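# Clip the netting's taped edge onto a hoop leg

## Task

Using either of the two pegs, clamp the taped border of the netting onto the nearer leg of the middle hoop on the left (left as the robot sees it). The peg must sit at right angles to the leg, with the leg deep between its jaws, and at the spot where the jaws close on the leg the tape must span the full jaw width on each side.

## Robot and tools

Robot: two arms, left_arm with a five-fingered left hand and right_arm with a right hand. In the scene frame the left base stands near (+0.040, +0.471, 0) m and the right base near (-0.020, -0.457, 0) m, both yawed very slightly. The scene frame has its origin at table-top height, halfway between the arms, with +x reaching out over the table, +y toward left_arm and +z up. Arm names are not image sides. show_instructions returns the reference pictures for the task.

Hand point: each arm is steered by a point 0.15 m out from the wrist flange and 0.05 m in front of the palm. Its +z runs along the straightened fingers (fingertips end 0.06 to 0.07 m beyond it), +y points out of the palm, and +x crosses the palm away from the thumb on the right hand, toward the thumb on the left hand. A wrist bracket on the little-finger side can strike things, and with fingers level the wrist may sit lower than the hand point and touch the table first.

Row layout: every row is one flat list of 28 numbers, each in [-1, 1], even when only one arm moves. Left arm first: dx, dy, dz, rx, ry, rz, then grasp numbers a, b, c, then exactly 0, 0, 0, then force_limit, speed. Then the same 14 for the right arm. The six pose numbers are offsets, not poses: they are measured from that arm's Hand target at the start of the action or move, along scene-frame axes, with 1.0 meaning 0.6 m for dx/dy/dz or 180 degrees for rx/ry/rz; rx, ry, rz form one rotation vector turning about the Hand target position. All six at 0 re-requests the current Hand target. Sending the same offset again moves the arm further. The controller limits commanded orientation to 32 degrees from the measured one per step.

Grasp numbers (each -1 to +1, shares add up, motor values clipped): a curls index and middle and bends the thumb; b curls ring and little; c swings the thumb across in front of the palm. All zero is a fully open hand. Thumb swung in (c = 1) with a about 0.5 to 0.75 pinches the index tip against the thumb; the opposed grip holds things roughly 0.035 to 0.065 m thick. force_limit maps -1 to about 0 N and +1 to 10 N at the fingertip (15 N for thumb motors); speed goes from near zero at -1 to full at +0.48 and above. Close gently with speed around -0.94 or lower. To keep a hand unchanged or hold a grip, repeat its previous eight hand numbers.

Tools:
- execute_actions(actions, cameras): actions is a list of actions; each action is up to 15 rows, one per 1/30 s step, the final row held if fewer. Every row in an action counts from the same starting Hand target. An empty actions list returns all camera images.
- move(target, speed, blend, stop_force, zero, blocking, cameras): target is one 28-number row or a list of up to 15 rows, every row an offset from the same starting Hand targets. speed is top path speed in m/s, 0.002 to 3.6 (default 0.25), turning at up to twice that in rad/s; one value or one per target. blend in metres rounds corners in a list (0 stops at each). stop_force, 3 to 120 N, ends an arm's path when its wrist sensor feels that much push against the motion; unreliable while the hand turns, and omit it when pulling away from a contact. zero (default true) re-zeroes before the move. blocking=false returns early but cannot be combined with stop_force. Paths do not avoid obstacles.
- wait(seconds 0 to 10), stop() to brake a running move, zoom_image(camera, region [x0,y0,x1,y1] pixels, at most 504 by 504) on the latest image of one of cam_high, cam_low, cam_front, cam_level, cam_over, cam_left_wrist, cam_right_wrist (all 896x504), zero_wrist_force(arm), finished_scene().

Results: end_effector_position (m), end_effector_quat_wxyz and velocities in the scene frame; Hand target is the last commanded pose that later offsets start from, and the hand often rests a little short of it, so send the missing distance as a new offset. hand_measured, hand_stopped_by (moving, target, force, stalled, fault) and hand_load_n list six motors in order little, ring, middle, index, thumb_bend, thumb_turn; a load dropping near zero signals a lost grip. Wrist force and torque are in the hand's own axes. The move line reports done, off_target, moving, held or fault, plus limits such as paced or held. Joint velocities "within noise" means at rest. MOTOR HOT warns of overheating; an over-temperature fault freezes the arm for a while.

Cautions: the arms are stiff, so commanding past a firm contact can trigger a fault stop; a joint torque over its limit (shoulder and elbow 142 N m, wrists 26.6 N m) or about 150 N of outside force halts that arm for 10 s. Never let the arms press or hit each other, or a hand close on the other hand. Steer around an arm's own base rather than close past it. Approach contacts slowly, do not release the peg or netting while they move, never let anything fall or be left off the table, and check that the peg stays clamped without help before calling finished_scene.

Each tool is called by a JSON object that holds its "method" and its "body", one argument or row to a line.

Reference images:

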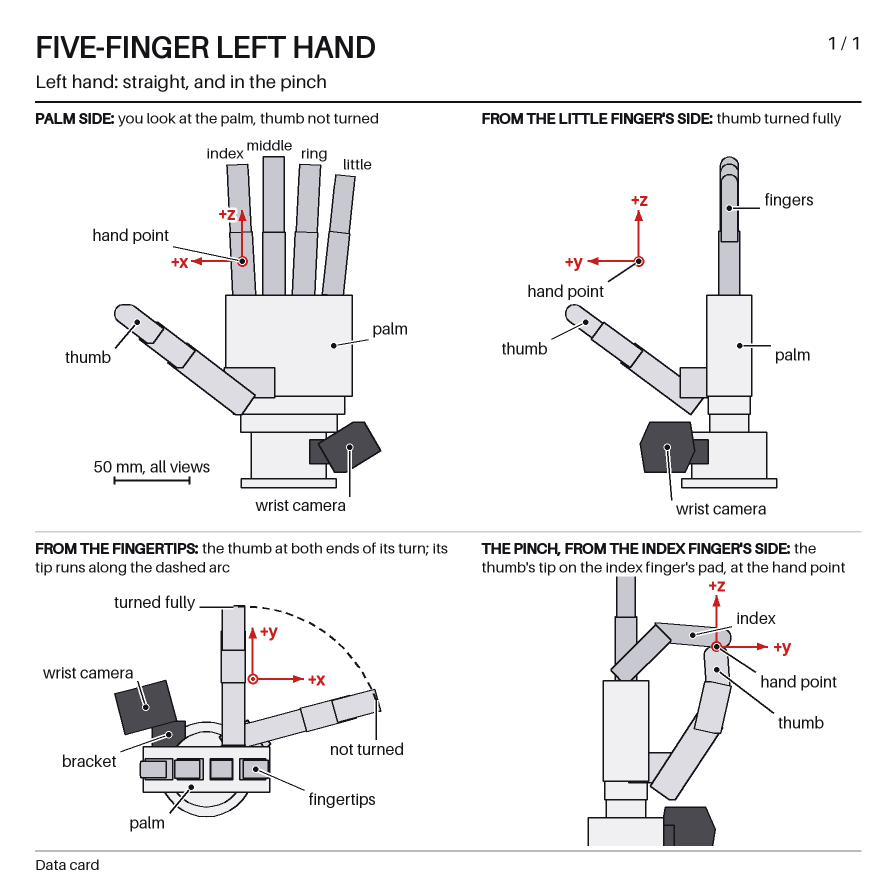

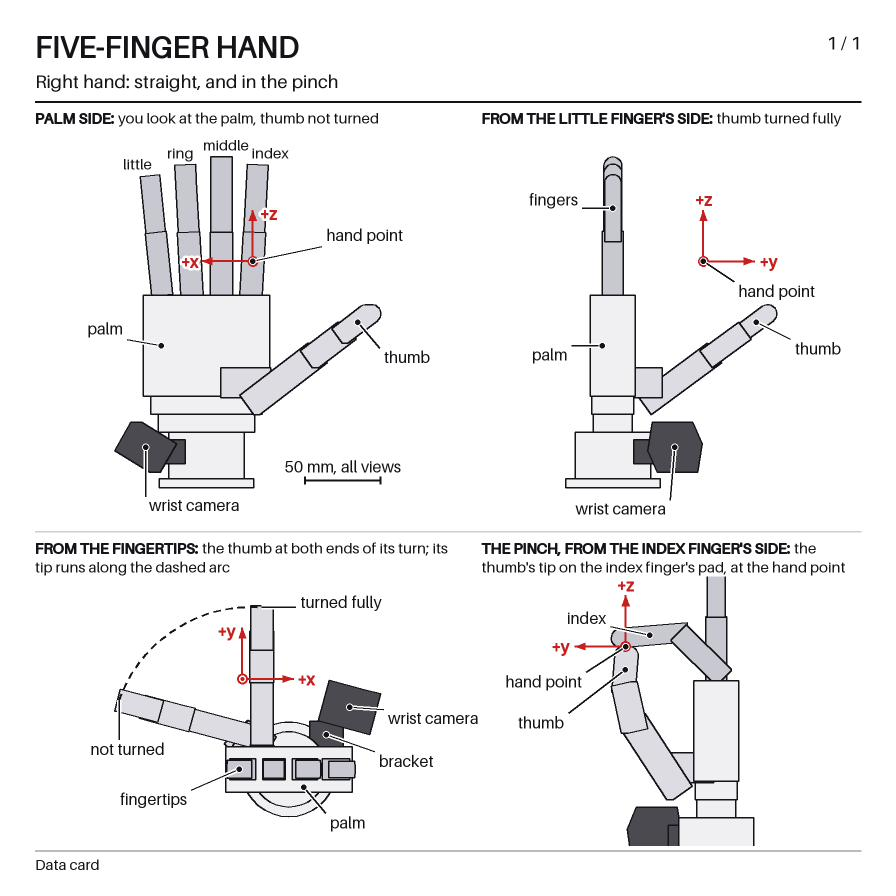

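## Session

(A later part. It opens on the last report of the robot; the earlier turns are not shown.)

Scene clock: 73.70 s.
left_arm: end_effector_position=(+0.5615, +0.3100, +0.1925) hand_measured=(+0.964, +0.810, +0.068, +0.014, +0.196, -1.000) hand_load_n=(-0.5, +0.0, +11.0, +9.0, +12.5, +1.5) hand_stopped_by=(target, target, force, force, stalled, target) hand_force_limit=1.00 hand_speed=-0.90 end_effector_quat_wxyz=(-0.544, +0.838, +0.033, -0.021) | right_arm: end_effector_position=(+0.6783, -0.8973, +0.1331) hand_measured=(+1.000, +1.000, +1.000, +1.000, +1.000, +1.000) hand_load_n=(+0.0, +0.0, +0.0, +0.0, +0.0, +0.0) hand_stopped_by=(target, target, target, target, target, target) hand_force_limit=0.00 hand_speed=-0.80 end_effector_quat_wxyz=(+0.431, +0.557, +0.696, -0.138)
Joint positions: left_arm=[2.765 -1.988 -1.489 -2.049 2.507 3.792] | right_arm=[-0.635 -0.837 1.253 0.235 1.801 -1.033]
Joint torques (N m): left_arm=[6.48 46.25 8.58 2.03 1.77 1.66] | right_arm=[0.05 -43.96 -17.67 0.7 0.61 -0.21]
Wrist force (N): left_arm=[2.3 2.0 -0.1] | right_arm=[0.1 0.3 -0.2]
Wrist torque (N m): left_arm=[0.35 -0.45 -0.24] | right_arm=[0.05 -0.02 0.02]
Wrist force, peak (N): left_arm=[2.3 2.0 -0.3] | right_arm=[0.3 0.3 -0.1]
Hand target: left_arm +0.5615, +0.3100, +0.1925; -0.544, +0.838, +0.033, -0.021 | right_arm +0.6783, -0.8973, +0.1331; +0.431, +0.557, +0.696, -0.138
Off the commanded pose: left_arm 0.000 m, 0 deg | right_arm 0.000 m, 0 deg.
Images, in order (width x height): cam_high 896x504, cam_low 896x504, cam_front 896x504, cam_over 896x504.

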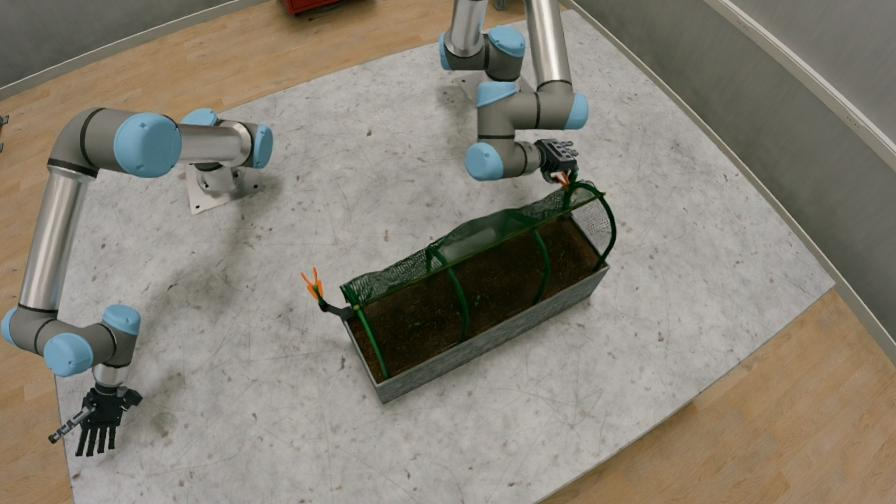

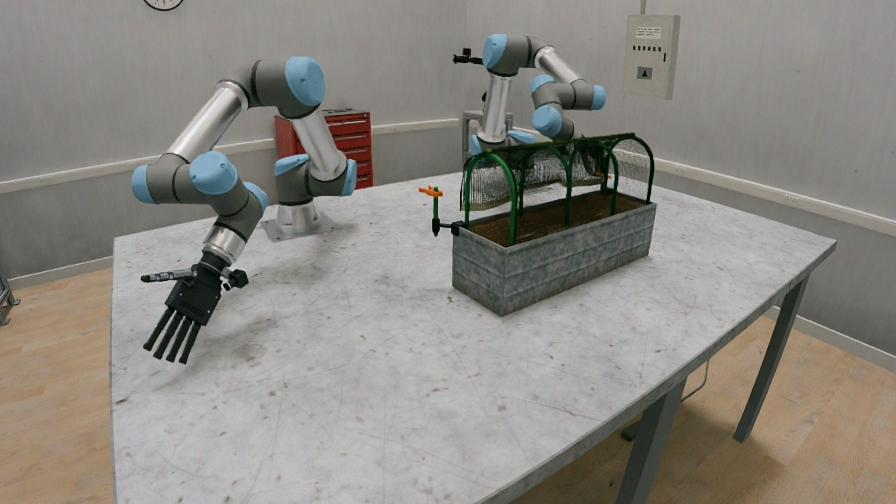

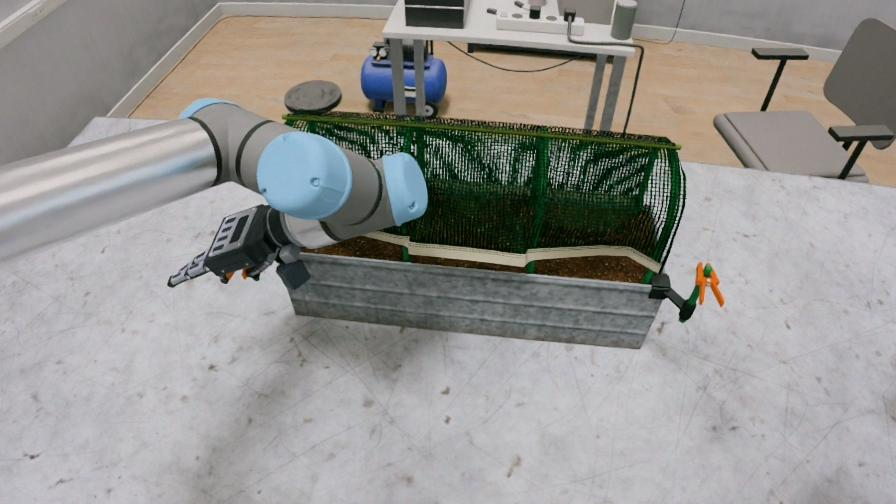

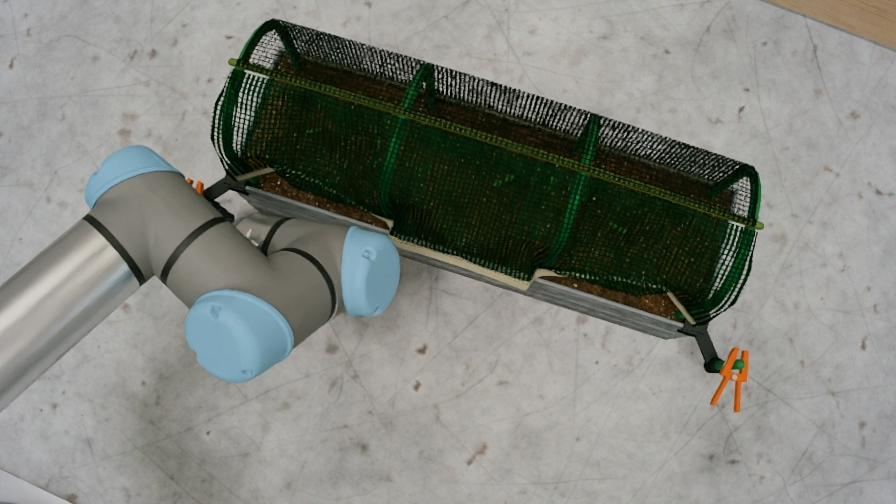

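{"method": "move", "body": {
  "target": [0,0,0,0,0,0,0.46,0,1,0,0,0,0,-0.85,0,0,0,0,0,0,0,0,0,0,0,0,0,-0.8],
  "speed": 0.1
}}

{"method": "move", "body": {
  "target": [-0.01,-0.0008,0,0,0,0,0.46,0,1,0,0,0,0,-0.85,0,0,0,0,0,0,0,0,0,0,0,0,0,-0.8],
  "speed": 0.05,
  "cameras": ["cam_left_wrist","cam_over"]
}}

{"method": "zoom_image", "body": {
  "camera": "cam_left_wrist",
  "region": [320, 100, 640, 340]
}}

{"method": "zoom_image", "body": {
  "camera": "cam_over",
  "region": [160, 160, 260, 220]
}}

Scene clock: 78.47 s.
left_arm: end_effector_position=(+0.5615, +0.3100, +0.1925) hand_measured=(+1.000, +0.932, +0.230, +0.080, +0.306, -1.000) hand_load_n=(+0.0, +0.0, +0.0, +0.5, +0.0, +0.0) hand_stopped_by=(target, target, target, target, target, target) hand_force_limit=0.00 hand_speed=-0.85 end_effector_quat_wxyz=(-0.544, +0.838, +0.033, -0.021) | right_arm: end_effector_position=(+0.6783, -0.8973, +0.1331) hand_measured=(+1.000, +1.000, +1.000, +1.000, +1.000, +1.000) hand_load_n=(+0.0, +0.0, +0.0, +0.0, +0.0, +0.0) hand_stopped_by=(target, target, target, target, target, target) hand_force_limit=0.00 hand_speed=-0.80 end_effector_quat_wxyz=(+0.431, +0.557, +0.696, -0.138)
Joint positions: left_arm=[2.765 -1.988 -1.489 -2.049 2.507 3.792] | right_arm=[-0.635 -0.837 1.253 0.235 1.801 -1.033]
Joint torques (N m): left_arm=[-6.3 45.14 14.51 -0.38 -0.53 1.78] | right_arm=[0.42 -43.87 -17.6 0.7 0.76 -0.08]
Wrist force (N): left_arm=[2.3 1.5 -1.7] | right_arm=[0.1 -0.1 -0.2]
Wrist torque (N m): left_arm=[0.36 -0.41 -0.24] | right_arm=[0.00 0.00 0.00]
Wrist force, peak (N): left_arm=[6.1 2.8 -4.2] | right_arm=[0.5 0.0 -0.3]
Hand target: left_arm +0.5615, +0.3100, +0.1925; -0.544, +0.838, +0.033, -0.021 | right_arm +0.6783, -0.8973, +0.1331; +0.431, +0.557, +0.696, -0.138
Off the commanded pose: left_arm 0.000 m, 0 deg | right_arm 0.000 m, 0 deg.
move: done

Scene clock: 79.27 s.
left_arm: end_effector_position=(+0.5556, +0.3095, +0.1925) hand_measured=(+1.000, +0.932, +0.230, +0.080, +0.306, -1.000) hand_load_n=(+0.0, +0.0, +0.0, +2.0, +1.0, +0.5) hand_stopped_by=(target, target, target, target, target, target) hand_force_limit=0.00 hand_speed=-0.85 end_effector_quat_wxyz=(-0.544, +0.838, +0.033, -0.021) | right_arm: end_effector_position=(+0.6783, -0.8973, +0.1331) hand_measured=(+1.000, +1.000, +1.000, +1.000, +1.000, +1.000) hand_load_n=(+0.5, +0.0, +0.0, +0.0, +0.0, +0.0) hand_stopped_by=(target, target, target, target, target, target) hand_force_limit=0.00 hand_speed=-0.80 end_effector_quat_wxyz=(+0.431, +0.557, +0.696, -0.138)
Joint positions: left_arm=[2.761 -1.978 -1.503 -2.049 2.504 3.787] | right_arm=[-0.635 -0.837 1.253 0.235 1.801 -1.033]
Joint torques (N m): left_arm=[-11.47 46.21 5.77 -1.45 -0.99 -1.67] | right_arm=[0.8 -43.7 -17.3 0.67 0.75 -0.18]
Wrist force (N): left_arm=[3.9 1.3 -1.3] | right_arm=[0.2 0.2 0.2]
Wrist torque (N m): left_arm=[0.30 -0.37 -0.05] | right_arm=[0.03 -0.04 0.02]
Wrist force, peak (N): left_arm=[4.1 1.4 -1.4] | right_arm=[0.3 0.3 0.3]
Hand target: left_arm +0.5555, +0.3095, +0.1925; -0.544, +0.838, +0.033, -0.021 | right_arm +0.6783, -0.8973, +0.1331; +0.431, +0.557, +0.696, -0.138
Off the commanded pose: left_arm 0.000 m, 0 deg | right_arm 0.000 m, 0 deg.
move: done
Images, in order (width x height): cam_over 896x504, cam_left_wrist 896x504.

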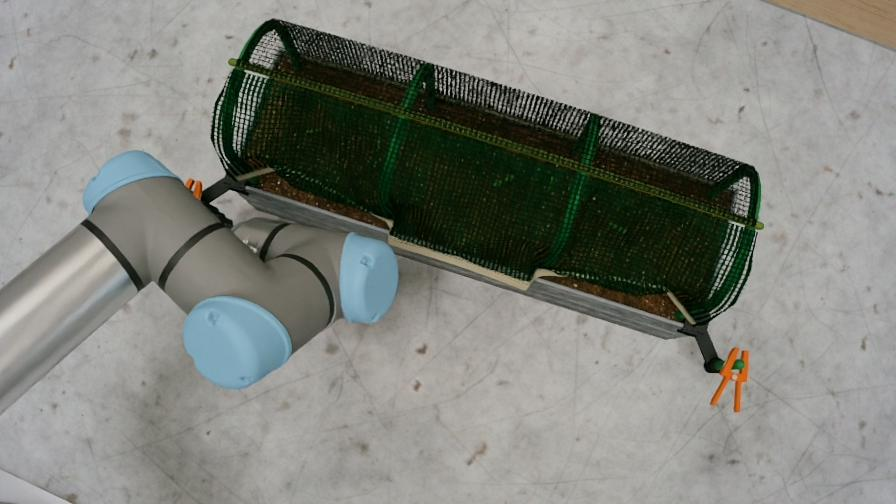

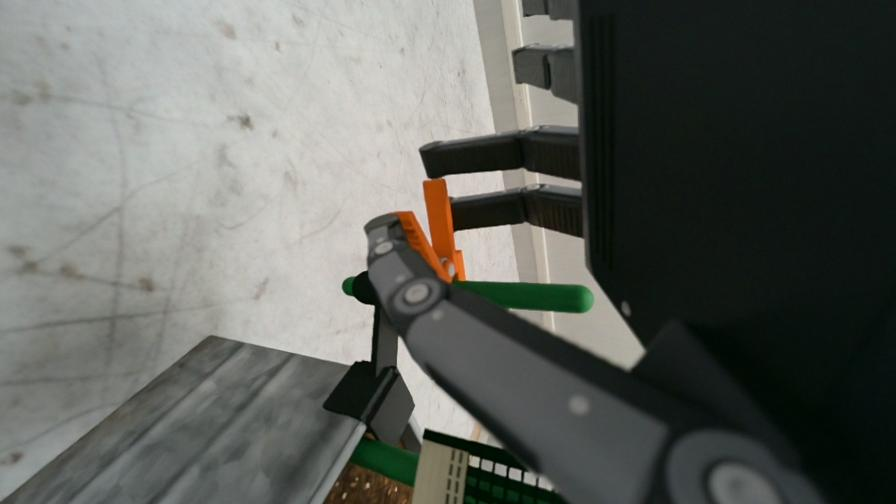

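Scaled by 1.575 from the camera's 896x504 image, which has a finer 1280x720 frame.

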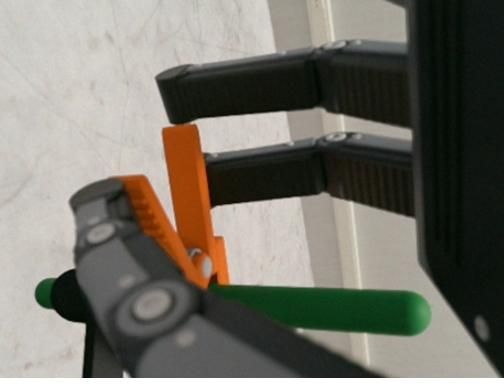

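Scaled by 5.040 from the camera's 896x504 image, which has a finer 1280x720 frame.

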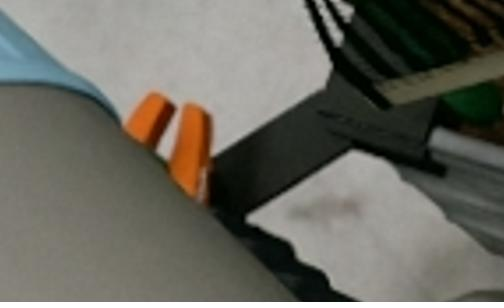

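{"method": "move", "body": {
  "target": [0.005,0.0004,-0.005,0,0,0,0.46,0,1,0,0,0,0,-0.85,0,0,0,0,0,0,0,0,0,0,0,0,0,-0.8],
  "speed": 0.05
}}

{"method": "move", "body": {
  "target": [0,0,0,0,0,0,0.74,0.1,1,0,0,0,1,-0.85,0,0,0,0,0,0,0,0,0,0,0,0,0,-0.8],
  "speed": 0.1,
  "cameras": ["cam_left_wrist","cam_over","cam_level"]
}}

{"method": "zoom_image", "body": {
  "camera": "cam_left_wrist",
  "region": [320, 100, 640, 340]
}}

{"method": "zoom_image", "body": {
  "camera": "cam_over",
  "region": [160, 160, 260, 220]
}}

{"method": "zoom_image", "body": {
  "camera": "cam_level",
  "region": [0, 180, 220, 340]
}}

Scene clock: 83.80 s.
left_arm: end_effector_position=(+0.5583, +0.3097, +0.1897) hand_measured=(+1.000, +0.932, +0.230, +0.080, +0.306, -1.000) hand_load_n=(+0.0, +0.0, +0.0, +1.0, +0.5, -0.5) hand_stopped_by=(target, target, target, target, target, target) hand_force_limit=0.00 hand_speed=-0.85 end_effector_quat_wxyz=(-0.544, +0.838, +0.033, -0.021) | right_arm: end_effector_position=(+0.6783, -0.8973, +0.1331) hand_measured=(+1.000, +1.000, +1.000, +1.000, +1.000, +1.000) hand_load_n=(+0.0, +0.0, +0.0, +0.0, -0.5, +0.0) hand_stopped_by=(target, target, target, target, target, target) hand_force_limit=0.00 hand_speed=-0.80 end_effector_quat_wxyz=(+0.431, +0.557, +0.696, -0.138)
Joint positions: left_arm=[2.763 -1.985 -1.501 -2.042 2.505 3.79] | right_arm=[-0.635 -0.837 1.253 0.235 1.801 -1.033]
Joint torques (N m): left_arm=[10.57 29.9 32.92 2.61 2.97 1.45] | right_arm=[0.37 -43.06 -17.2 0.67 0.74 -0.11]
Wrist force (N): left_arm=[1.3 1.3 -2.2] | right_arm=[-0.1 -0.1 0.1]
Wrist torque (N m): left_arm=[0.31 -0.41 -0.24] | right_arm=[-0.01 0.02 -0.01]
Wrist force, peak (N): left_arm=[4.5 1.2 -1.4] | right_arm=[0.3 0.4 -0.1]
Hand target: left_arm +0.5585, +0.3097, +0.1895; -0.544, +0.838, +0.033, -0.021 | right_arm +0.6783, -0.8973, +0.1331; +0.431, +0.557, +0.696, -0.138
Off the commanded pose: left_arm 0.000 m, 0 deg | right_arm 0.000 m, 0 deg.
move: done

Scene clock: 84.83 s.
left_arm: end_effector_position=(+0.5585, +0.3097, +0.1895) hand_measured=(+0.874, +0.700, +0.082, +0.042, +0.146, -1.000) hand_load_n=(+0.0, +0.0, +10.5, +6.5, +14.5, -2.0) hand_stopped_by=(target, target, force, force, force, target) hand_force_limit=1.00 hand_speed=-0.85 end_effector_quat_wxyz=(-0.544, +0.838, +0.033, -0.021) | right_arm: end_effector_position=(+0.6783, -0.8973, +0.1331) hand_measured=(+1.000, +1.000, +1.000, +1.000, +1.000, +1.000) hand_load_n=(+0.0, +0.5, +0.0, +0.0, +0.0, +0.0) hand_stopped_by=(target, target, target, target, target, target) hand_force_limit=0.00 hand_speed=-0.80 end_effector_quat_wxyz=(+0.431, +0.557, +0.696, -0.138)
Joint positions: left_arm=[2.763 -1.985 -1.501 -2.042 2.505 3.79] | right_arm=[-0.635 -0.837 1.253 0.235 1.801 -1.033]
Joint torques (N m): left_arm=[7.98 29.21 33.52 2.18 1.36 1.56] | right_arm=[0.35 -43.6 -17.02 0.71 0.76 -0.14]
Wrist force (N): left_arm=[2.1 3.0 -3.0] | right_arm=[0.2 0.3 0.2]
Wrist torque (N m): left_arm=[0.38 -0.39 -0.21] | right_arm=[0.04 -0.03 0.02]
Wrist force, peak (N): left_arm=[2.3 3.1 -3.3] | right_arm=[0.4 0.1 -0.2]
Hand target: left_arm +0.5585, +0.3097, +0.1895; -0.544, +0.838, +0.033, -0.021 | right_arm +0.6783, -0.8973, +0.1331; +0.431, +0.557, +0.696, -0.138
Off the commanded pose: left_arm 0.000 m, 0 deg | right_arm 0.000 m, 0 deg.
move: done
Images, in order (width x height): cam_level 896x504, cam_over 896x504, cam_left_wrist 896x504.

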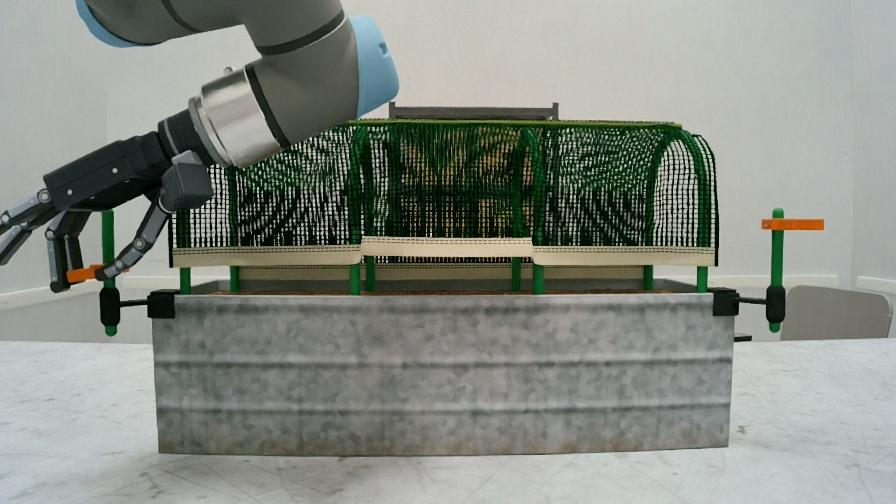

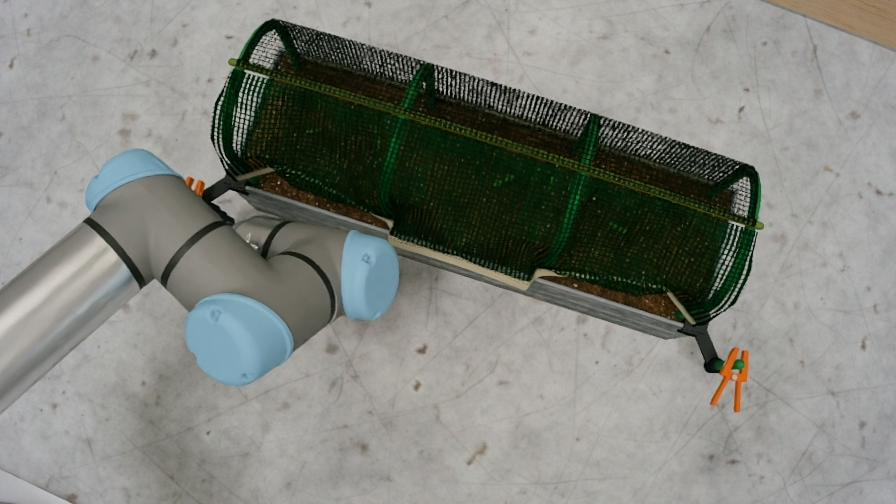

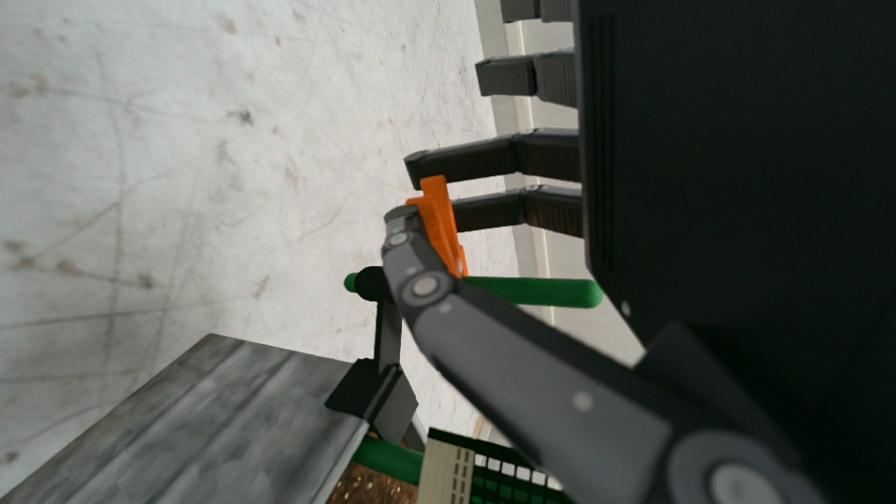

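Scaled by 1.575 from the camera's 896x504 image, which has a finer 1280x720 frame.

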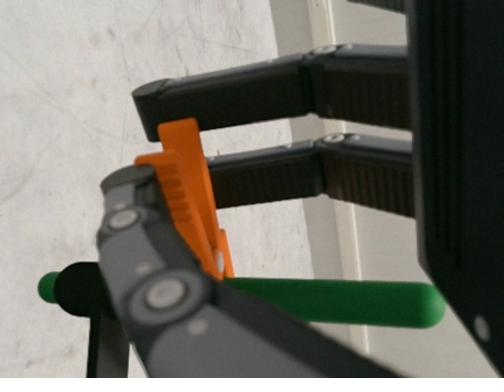

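Scaled by 5.040 from the camera's 896x504 image, which has a finer 1280x720 frame.

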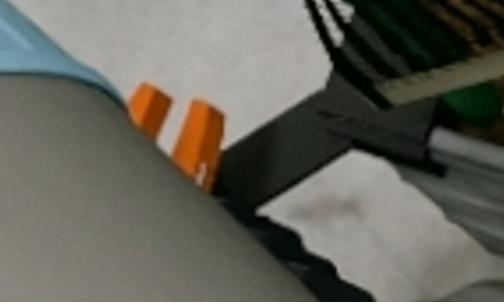

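Scaled by 2.291 from the camera's 896x504 image, which has a finer 1280x720 frame.

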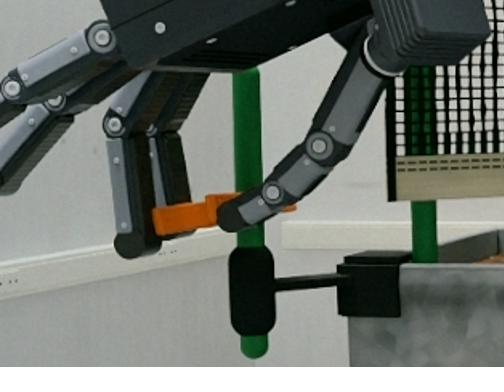

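{"method": "move", "body": {
  "target": [0,0,0.025,0,0,0,0.74,0.1,1,0,0,0,1,-0.85,0,0,0,0,0,0,0,0,0,0,0,0,0,-0.8],
  "speed": 0.05,
  "cameras": ["cam_left_wrist","cam_over","cam_level"]
}}

{"method": "zoom_image", "body": {
  "camera": "cam_left_wrist",
  "region": [320, 100, 640, 340]
}}

{"method": "zoom_image", "body": {
  "camera": "cam_level",
  "region": [0, 180, 220, 340]
}}

Scene clock: 87.50 s.
left_arm: end_effector_position=(+0.5585, +0.3097, +0.2044) hand_measured=(+0.874, +0.700, +0.082, +0.042, +0.146, -1.000) hand_load_n=(+0.0, +0.0, +10.5, +6.5, +14.5, -2.0) hand_stopped_by=(target, target, force, force, force, target) hand_force_limit=1.00 hand_speed=-0.85 end_effector_quat_wxyz=(-0.544, +0.838, +0.033, -0.021) | right_arm: end_effector_position=(+0.6783, -0.8973, +0.1331) hand_measured=(+1.000, +1.000, +1.000, +1.000, +1.000, +1.000) hand_load_n=(+0.0, +0.0, +0.0, +0.0, +0.0, -0.5) hand_stopped_by=(target, target, target, target, target, target) hand_force_limit=0.00 hand_speed=-0.80 end_effector_quat_wxyz=(+0.431, +0.557, +0.696, -0.138)
Joint positions: left_arm=[2.763 -1.974 -1.477 -2.077 2.505 3.79] | right_arm=[-0.635 -0.837 1.253 0.235 1.801 -1.033]
Joint torques (N m): left_arm=[5.09 45.31 31.88 -0.7 1.14 -1.76] | right_arm=[0.76 -43.78 -17.07 0.69 0.71 -0.24]
Wrist force (N): left_arm=[2.6 3.3 -2.9] | right_arm=[0.3 0.1 0.1]
Wrist torque (N m): left_arm=[0.38 -0.41 -0.19] | right_arm=[0.02 -0.04 0.02]
Wrist force, peak (N): left_arm=[2.6 3.6 -2.9] | right_arm=[0.5 0.4 -0.2]
Hand target: left_arm +0.5585, +0.3097, +0.2045; -0.544, +0.838, +0.033, -0.021 | right_arm +0.6783, -0.8973, +0.1331; +0.431, +0.557, +0.696, -0.138
Off the commanded pose: left_arm 0.000 m, 0 deg | right_arm 0.000 m, 0 deg.
move: done
Images, in order (width x height): cam_level 896x504, cam_over 896x504, cam_left_wrist 896x504.

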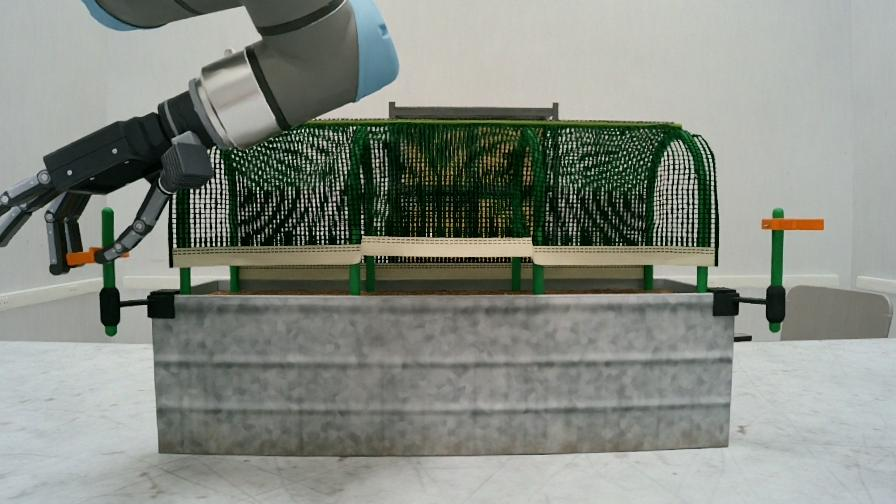

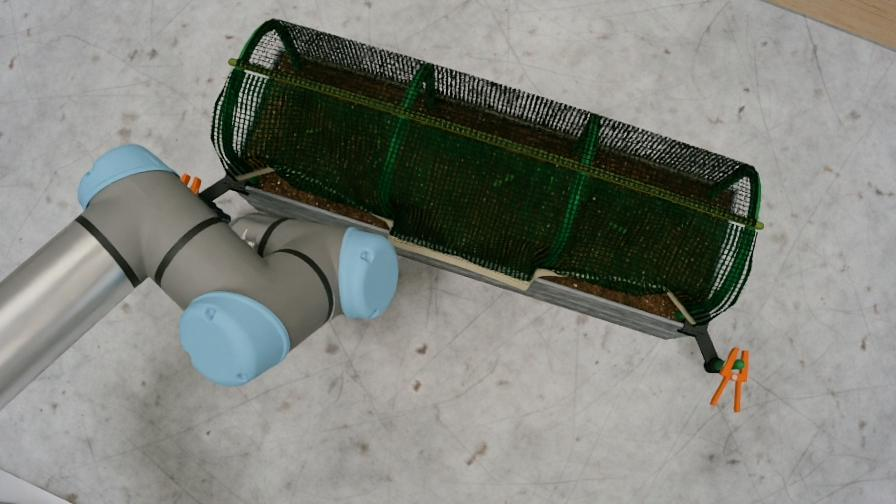

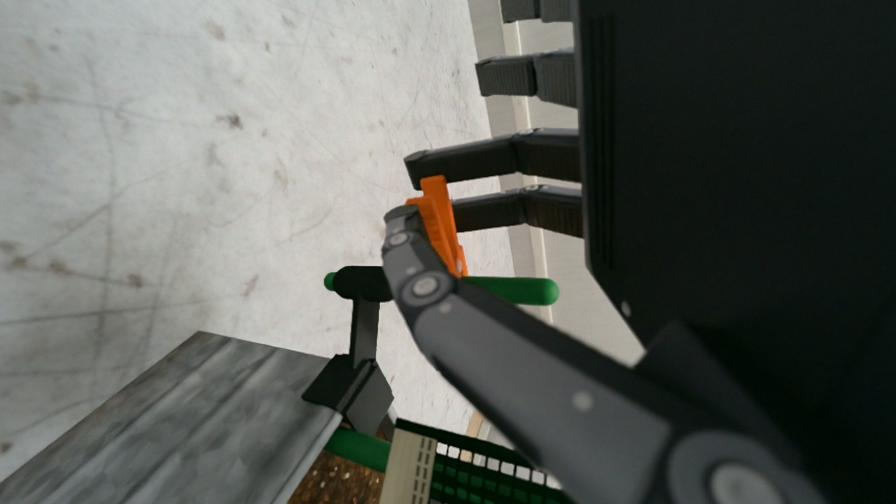

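Scaled by 1.575 from the camera's 896x504 image, which has a finer 1280x720 frame.

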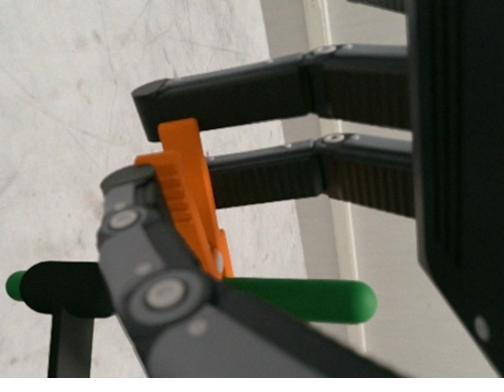

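Scaled by 2.291 from the camera's 896x504 image, which has a finer 1280x720 frame.

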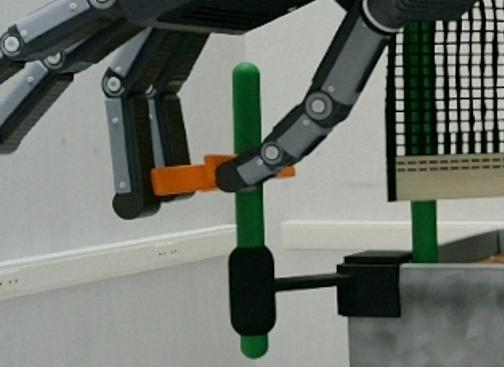

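{"method": "move", "body": {
  "target": [0,0,0.117,0,0,0,0.74,0.1,1,0,0,0,1,-0.85,0,0,0,0,0,0,0,0,0,0,0,0,0,-0.8],
  "speed": 0.1,
  "cameras": ["cam_left_wrist","cam_over","cam_level","cam_front"]
}}

{"method": "zoom_image", "body": {
  "camera": "cam_over",
  "region": [160, 160, 260, 220]
}}

{"method": "zoom_image", "body": {
  "camera": "cam_level",
  "region": [0, 130, 220, 290]
}}

Scene clock: 89.13 s.
left_arm: end_effector_position=(+0.5585, +0.3098, +0.2747) hand_measured=(+0.874, +0.700, +0.082, +0.042, +0.146, -1.000) hand_load_n=(+0.0, +0.0, +10.5, +8.0, +13.5, -1.0) hand_stopped_by=(target, target, force, force, force, target) hand_force_limit=1.00 hand_speed=-0.85 end_effector_quat_wxyz=(-0.544, +0.838, +0.033, -0.021) | right_arm: end_effector_position=(+0.6783, -0.8973, +0.1331) hand_measured=(+1.000, +1.000, +1.000, +1.000, +1.000, +1.000) hand_load_n=(+0.0, +0.0, +0.0, +0.0, +0.0, +0.0) hand_stopped_by=(target, target, target, target, target, target) hand_force_limit=0.00 hand_speed=-0.80 end_effector_quat_wxyz=(+0.431, +0.557, +0.696, -0.138)
Joint positions: left_arm=[2.763 -1.937 -1.346 -2.245 2.505 3.79] | right_arm=[-0.635 -0.837 1.253 0.235 1.801 -1.033]
Joint torques (N m): left_arm=[-7.04 33.39 35.07 -0.87 -0.67 -1.57] | right_arm=[0.59 -43.4 -17.66 0.69 0.81 -0.19]
Wrist force (N): left_arm=[2.2 1.6 -2.4] | right_arm=[0.0 0.2 0.1]
Wrist torque (N m): left_arm=[0.37 -0.41 -0.03] | right_arm=[0.03 0.01 0.01]
Wrist force, peak (N): left_arm=[2.6 3.7 -2.9] | right_arm=[0.3 0.3 0.3]
Hand target: left_arm +0.5585, +0.3097, +0.2747; -0.544, +0.838, +0.033, -0.021 | right_arm +0.6783, -0.8973, +0.1331; +0.431, +0.557, +0.696, -0.138
Off the commanded pose: left_arm 0.000 m, 0 deg | right_arm 0.000 m, 0 deg.
move: done
Images, in order (width x height): cam_front 896x504, cam_level 896x504, cam_over 896x504, cam_left_wrist 896x504.

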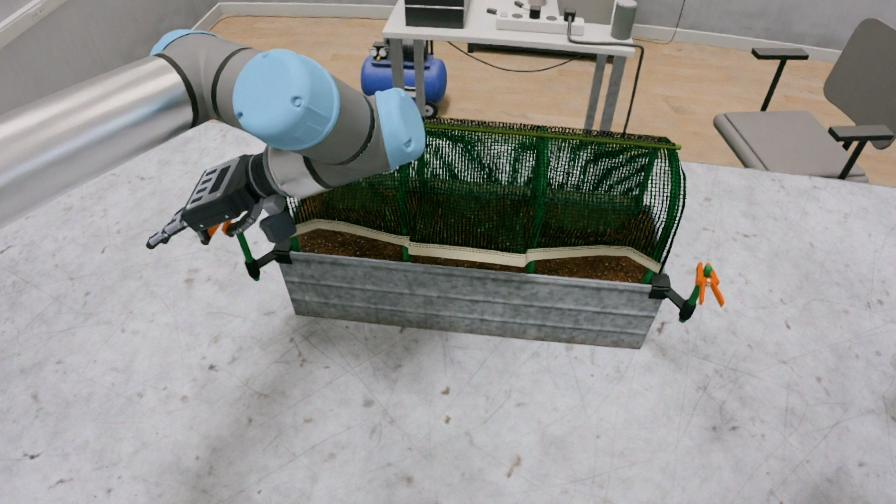

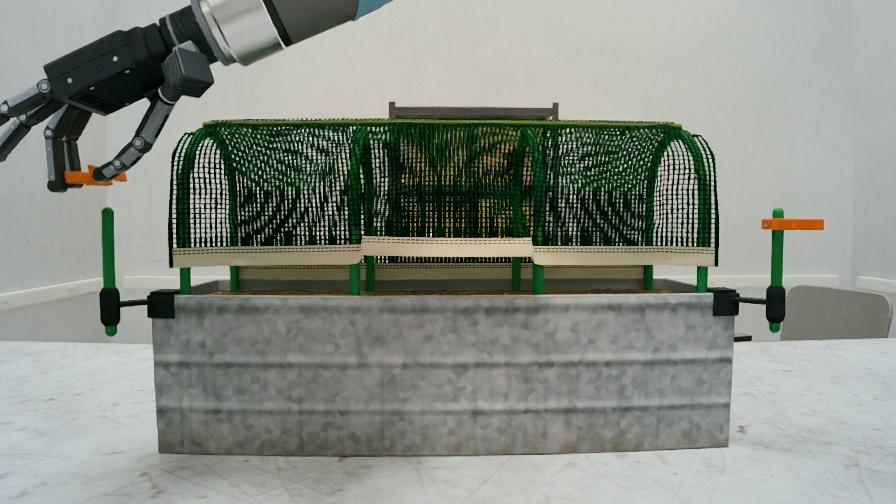

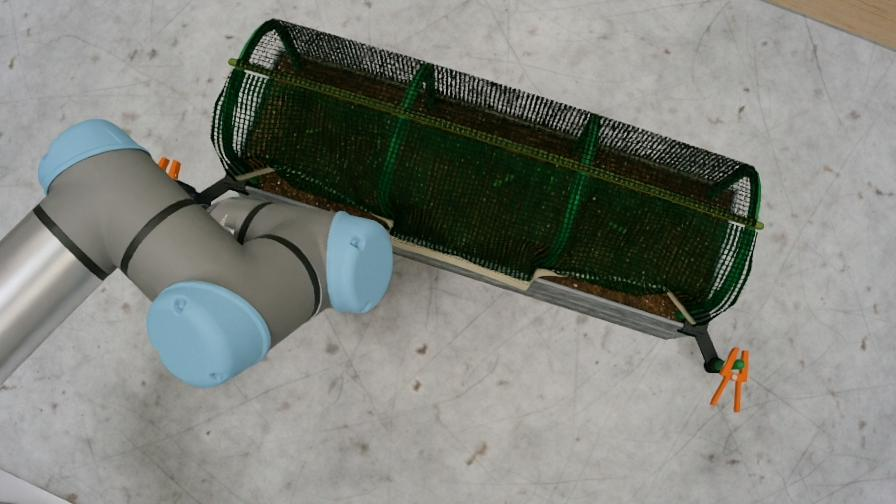

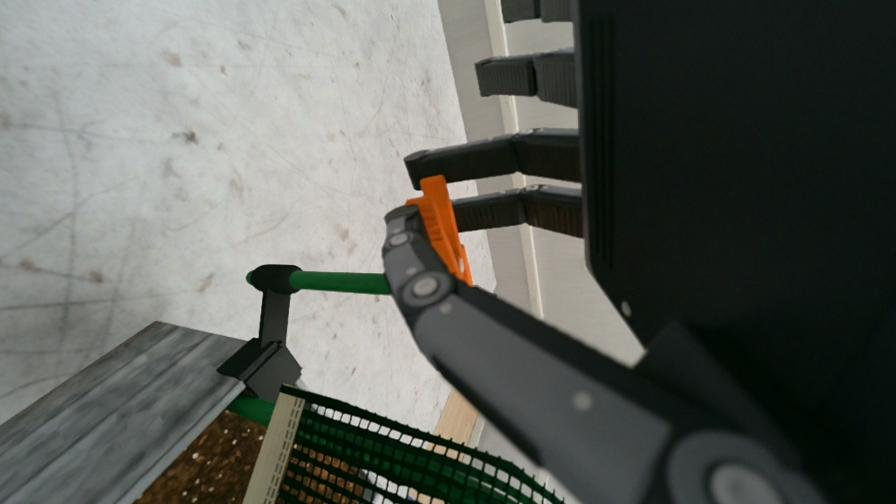

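Scaled by 5.040 from the camera's 896x504 image, which has a finer 1280x720 frame.

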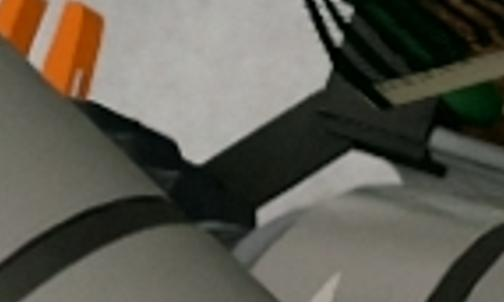

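Scaled by 2.291 from the camera's 896x504 image, which has a finer 1280x720 frame.

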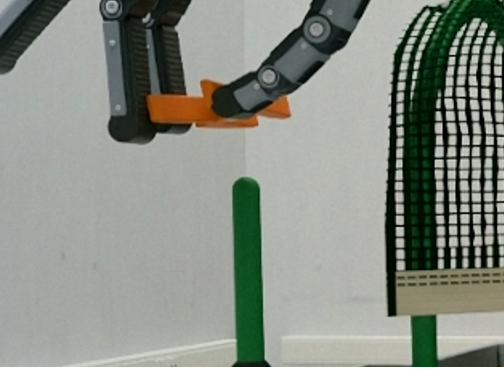

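{"method": "move", "body": {
  "target": [
    [-0.05,-0.004,0,0,0,0,0.74,0.1,1,0,0,0,1,-0.85,0,0,0,0,0,0,0,0,0,0,0,0,0,-0.8],
    [-0.022,-0.353,-0.02,0,0,0,0.74,0.1,1,0,0,0,1,-0.85,0,0,0,0,0,0,0,0,0,0,0,0,0,-0.8],
    [-0.022,-0.353,-0.1,0,0,0,0.74,0.1,1,0,0,0,1,-0.85,0,0,0,0,0,0,0,0,0,0,0,0,0,-0.8]
  ],
  "speed": 0.15,
  "blend": [0.02,0.02,0],
  "cameras": ["cam_left_wrist","cam_over","cam_level","cam_front"]
}}

Scene clock: 93.20 s.
left_arm: end_effector_position=(+0.5453, +0.0979, +0.2149) hand_measured=(+0.874, +0.700, +0.082, +0.042, +0.146, -1.000) hand_load_n=(+0.0, +0.0, +10.5, +8.0, +13.5, -0.5) hand_stopped_by=(target, target, force, force, force, target) hand_force_limit=1.00 hand_speed=-0.85 end_effector_quat_wxyz=(-0.544, +0.838, +0.033, -0.021) | right_arm: end_effector_position=(+0.6783, -0.8973, +0.1331) hand_measured=(+1.000, +1.000, +1.000, +1.000, +1.000, +1.000) hand_load_n=(+0.0, +0.0, +0.0, +0.0, +0.0, +0.0) hand_stopped_by=(target, target, target, target, target, target) hand_force_limit=0.00 hand_speed=-0.80 end_effector_quat_wxyz=(+0.431, +0.557, +0.696, -0.138)
Joint positions: left_arm=[2.486 -2.358 -0.801 -2.555 2.286 3.539] | right_arm=[-0.635 -0.837 1.253 0.235 1.801 -1.033]
Joint torques (N m): left_arm=[-10.86 42.91 4.87 1.81 -0.85 0.07] | right_arm=[0.2 -43.35 -17.29 0.7 0.79 -0.28]
Wrist force (N): left_arm=[1.9 1.3 -2.2] | right_arm=[0.1 0.3 0.1]
Wrist torque (N m): left_arm=[0.30 -0.43 -0.02] | right_arm=[0.05 -0.02 0.02]
Wrist force, peak (N): left_arm=[3.1 1.7 -2.3] | right_arm=[-0.2 0.5 -0.4]
Hand target: left_arm +0.5453, +0.0979, +0.2147; -0.544, +0.838, +0.033, -0.021 | right_arm +0.6783, -0.8973, +0.1331; +0.431, +0.557, +0.696, -0.138
Off the commanded pose: left_arm 0.000 m, 0 deg | right_arm 0.000 m, 0 deg.
move: done; blend cut to 0.015 m at target 1
Images, in order (width x height): cam_front 896x504, cam_level 896x504, cam_over 896x504, cam_left_wrist 896x504.

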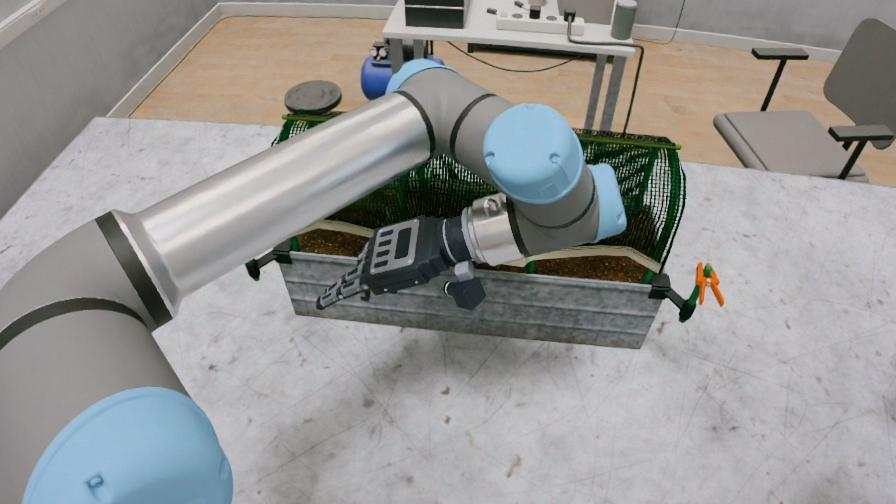

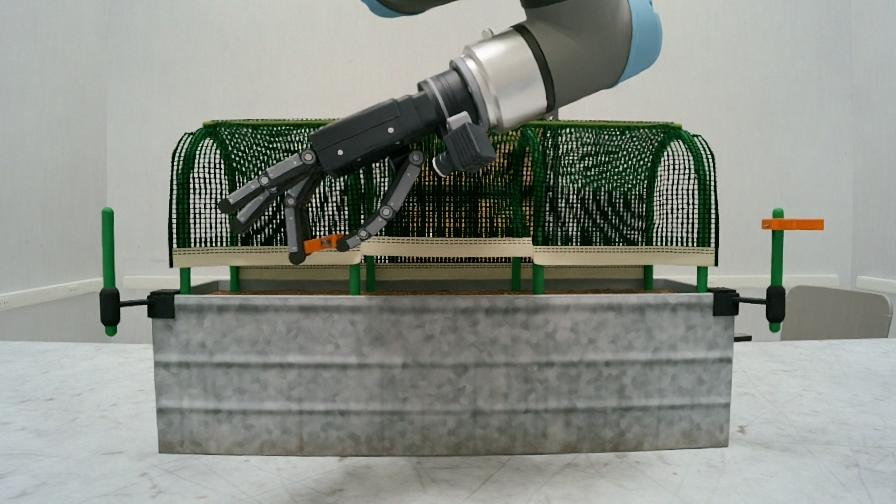

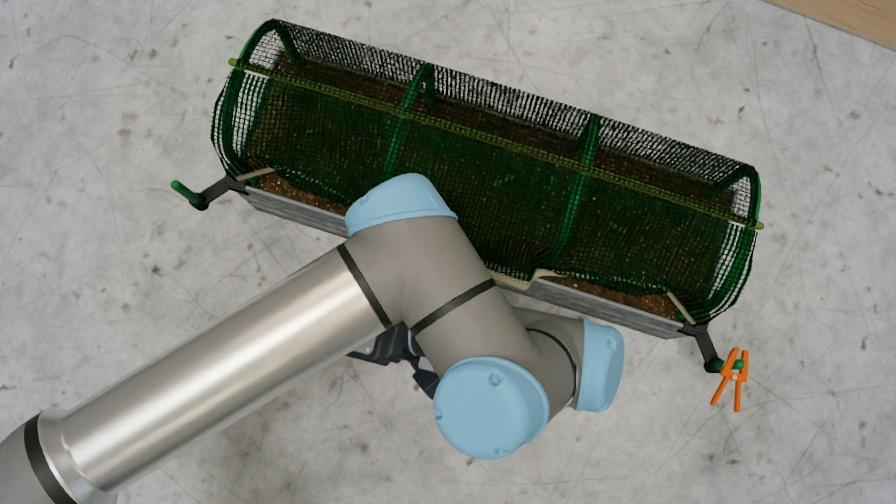

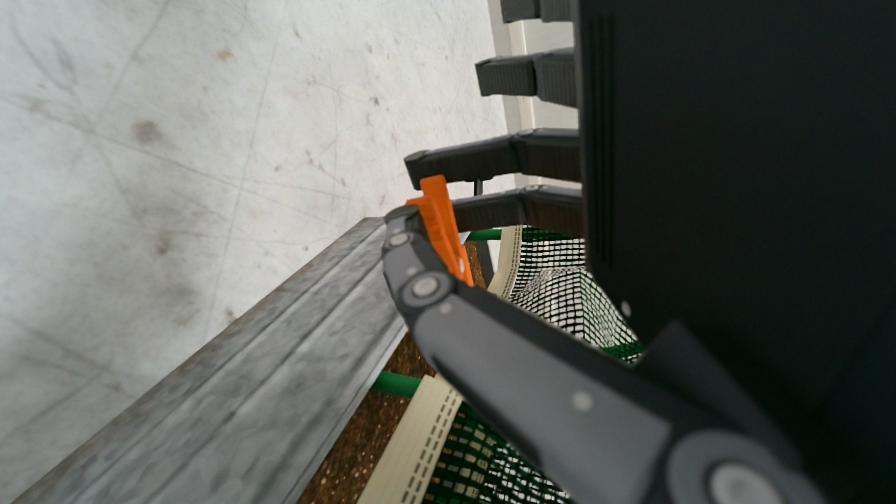

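{"method": "zoom_image", "body": {
  "camera": "cam_left_wrist",
  "region": [320, 140, 620, 440]
}}

{"method": "zoom_image", "body": {
  "camera": "cam_level",
  "region": [270, 190, 430, 310]
}}

Scaled by 1.680 from the camera's 896x504 image, which has a finer 1280x720 frame.

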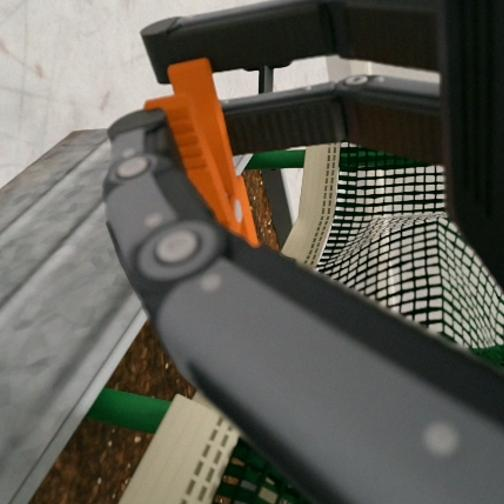

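Scaled by 3.150 from the camera's 896x504 image, which has a finer 1280x720 frame.

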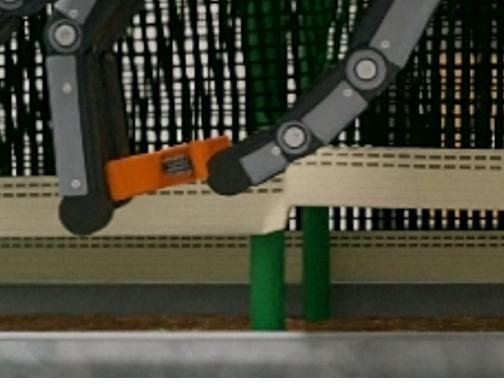

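{"method": "zoom_image", "body": {
  "camera": "cam_level",
  "region": [290, 215, 370, 275]
}}

{"method": "zoom_image", "body": {
  "camera": "cam_left_wrist",
  "region": [380, 160, 500, 300]
}}

Scaled by 6.300 from the camera's 896x504 image, which has a finer 1280x720 frame.

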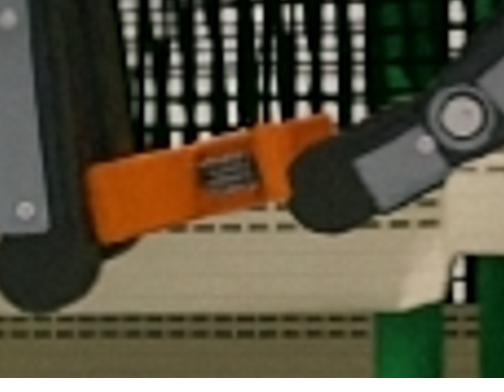

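Scaled by 3.600 from the camera's 896x504 image, which has a finer 1280x720 frame.

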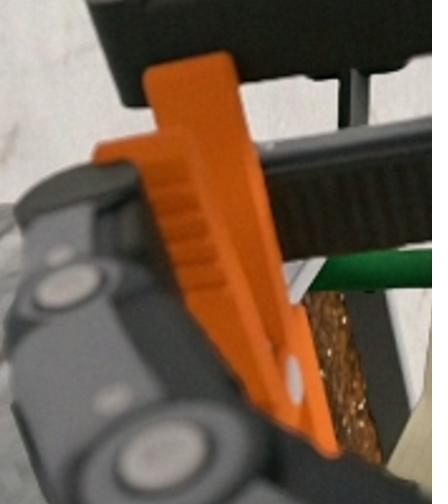

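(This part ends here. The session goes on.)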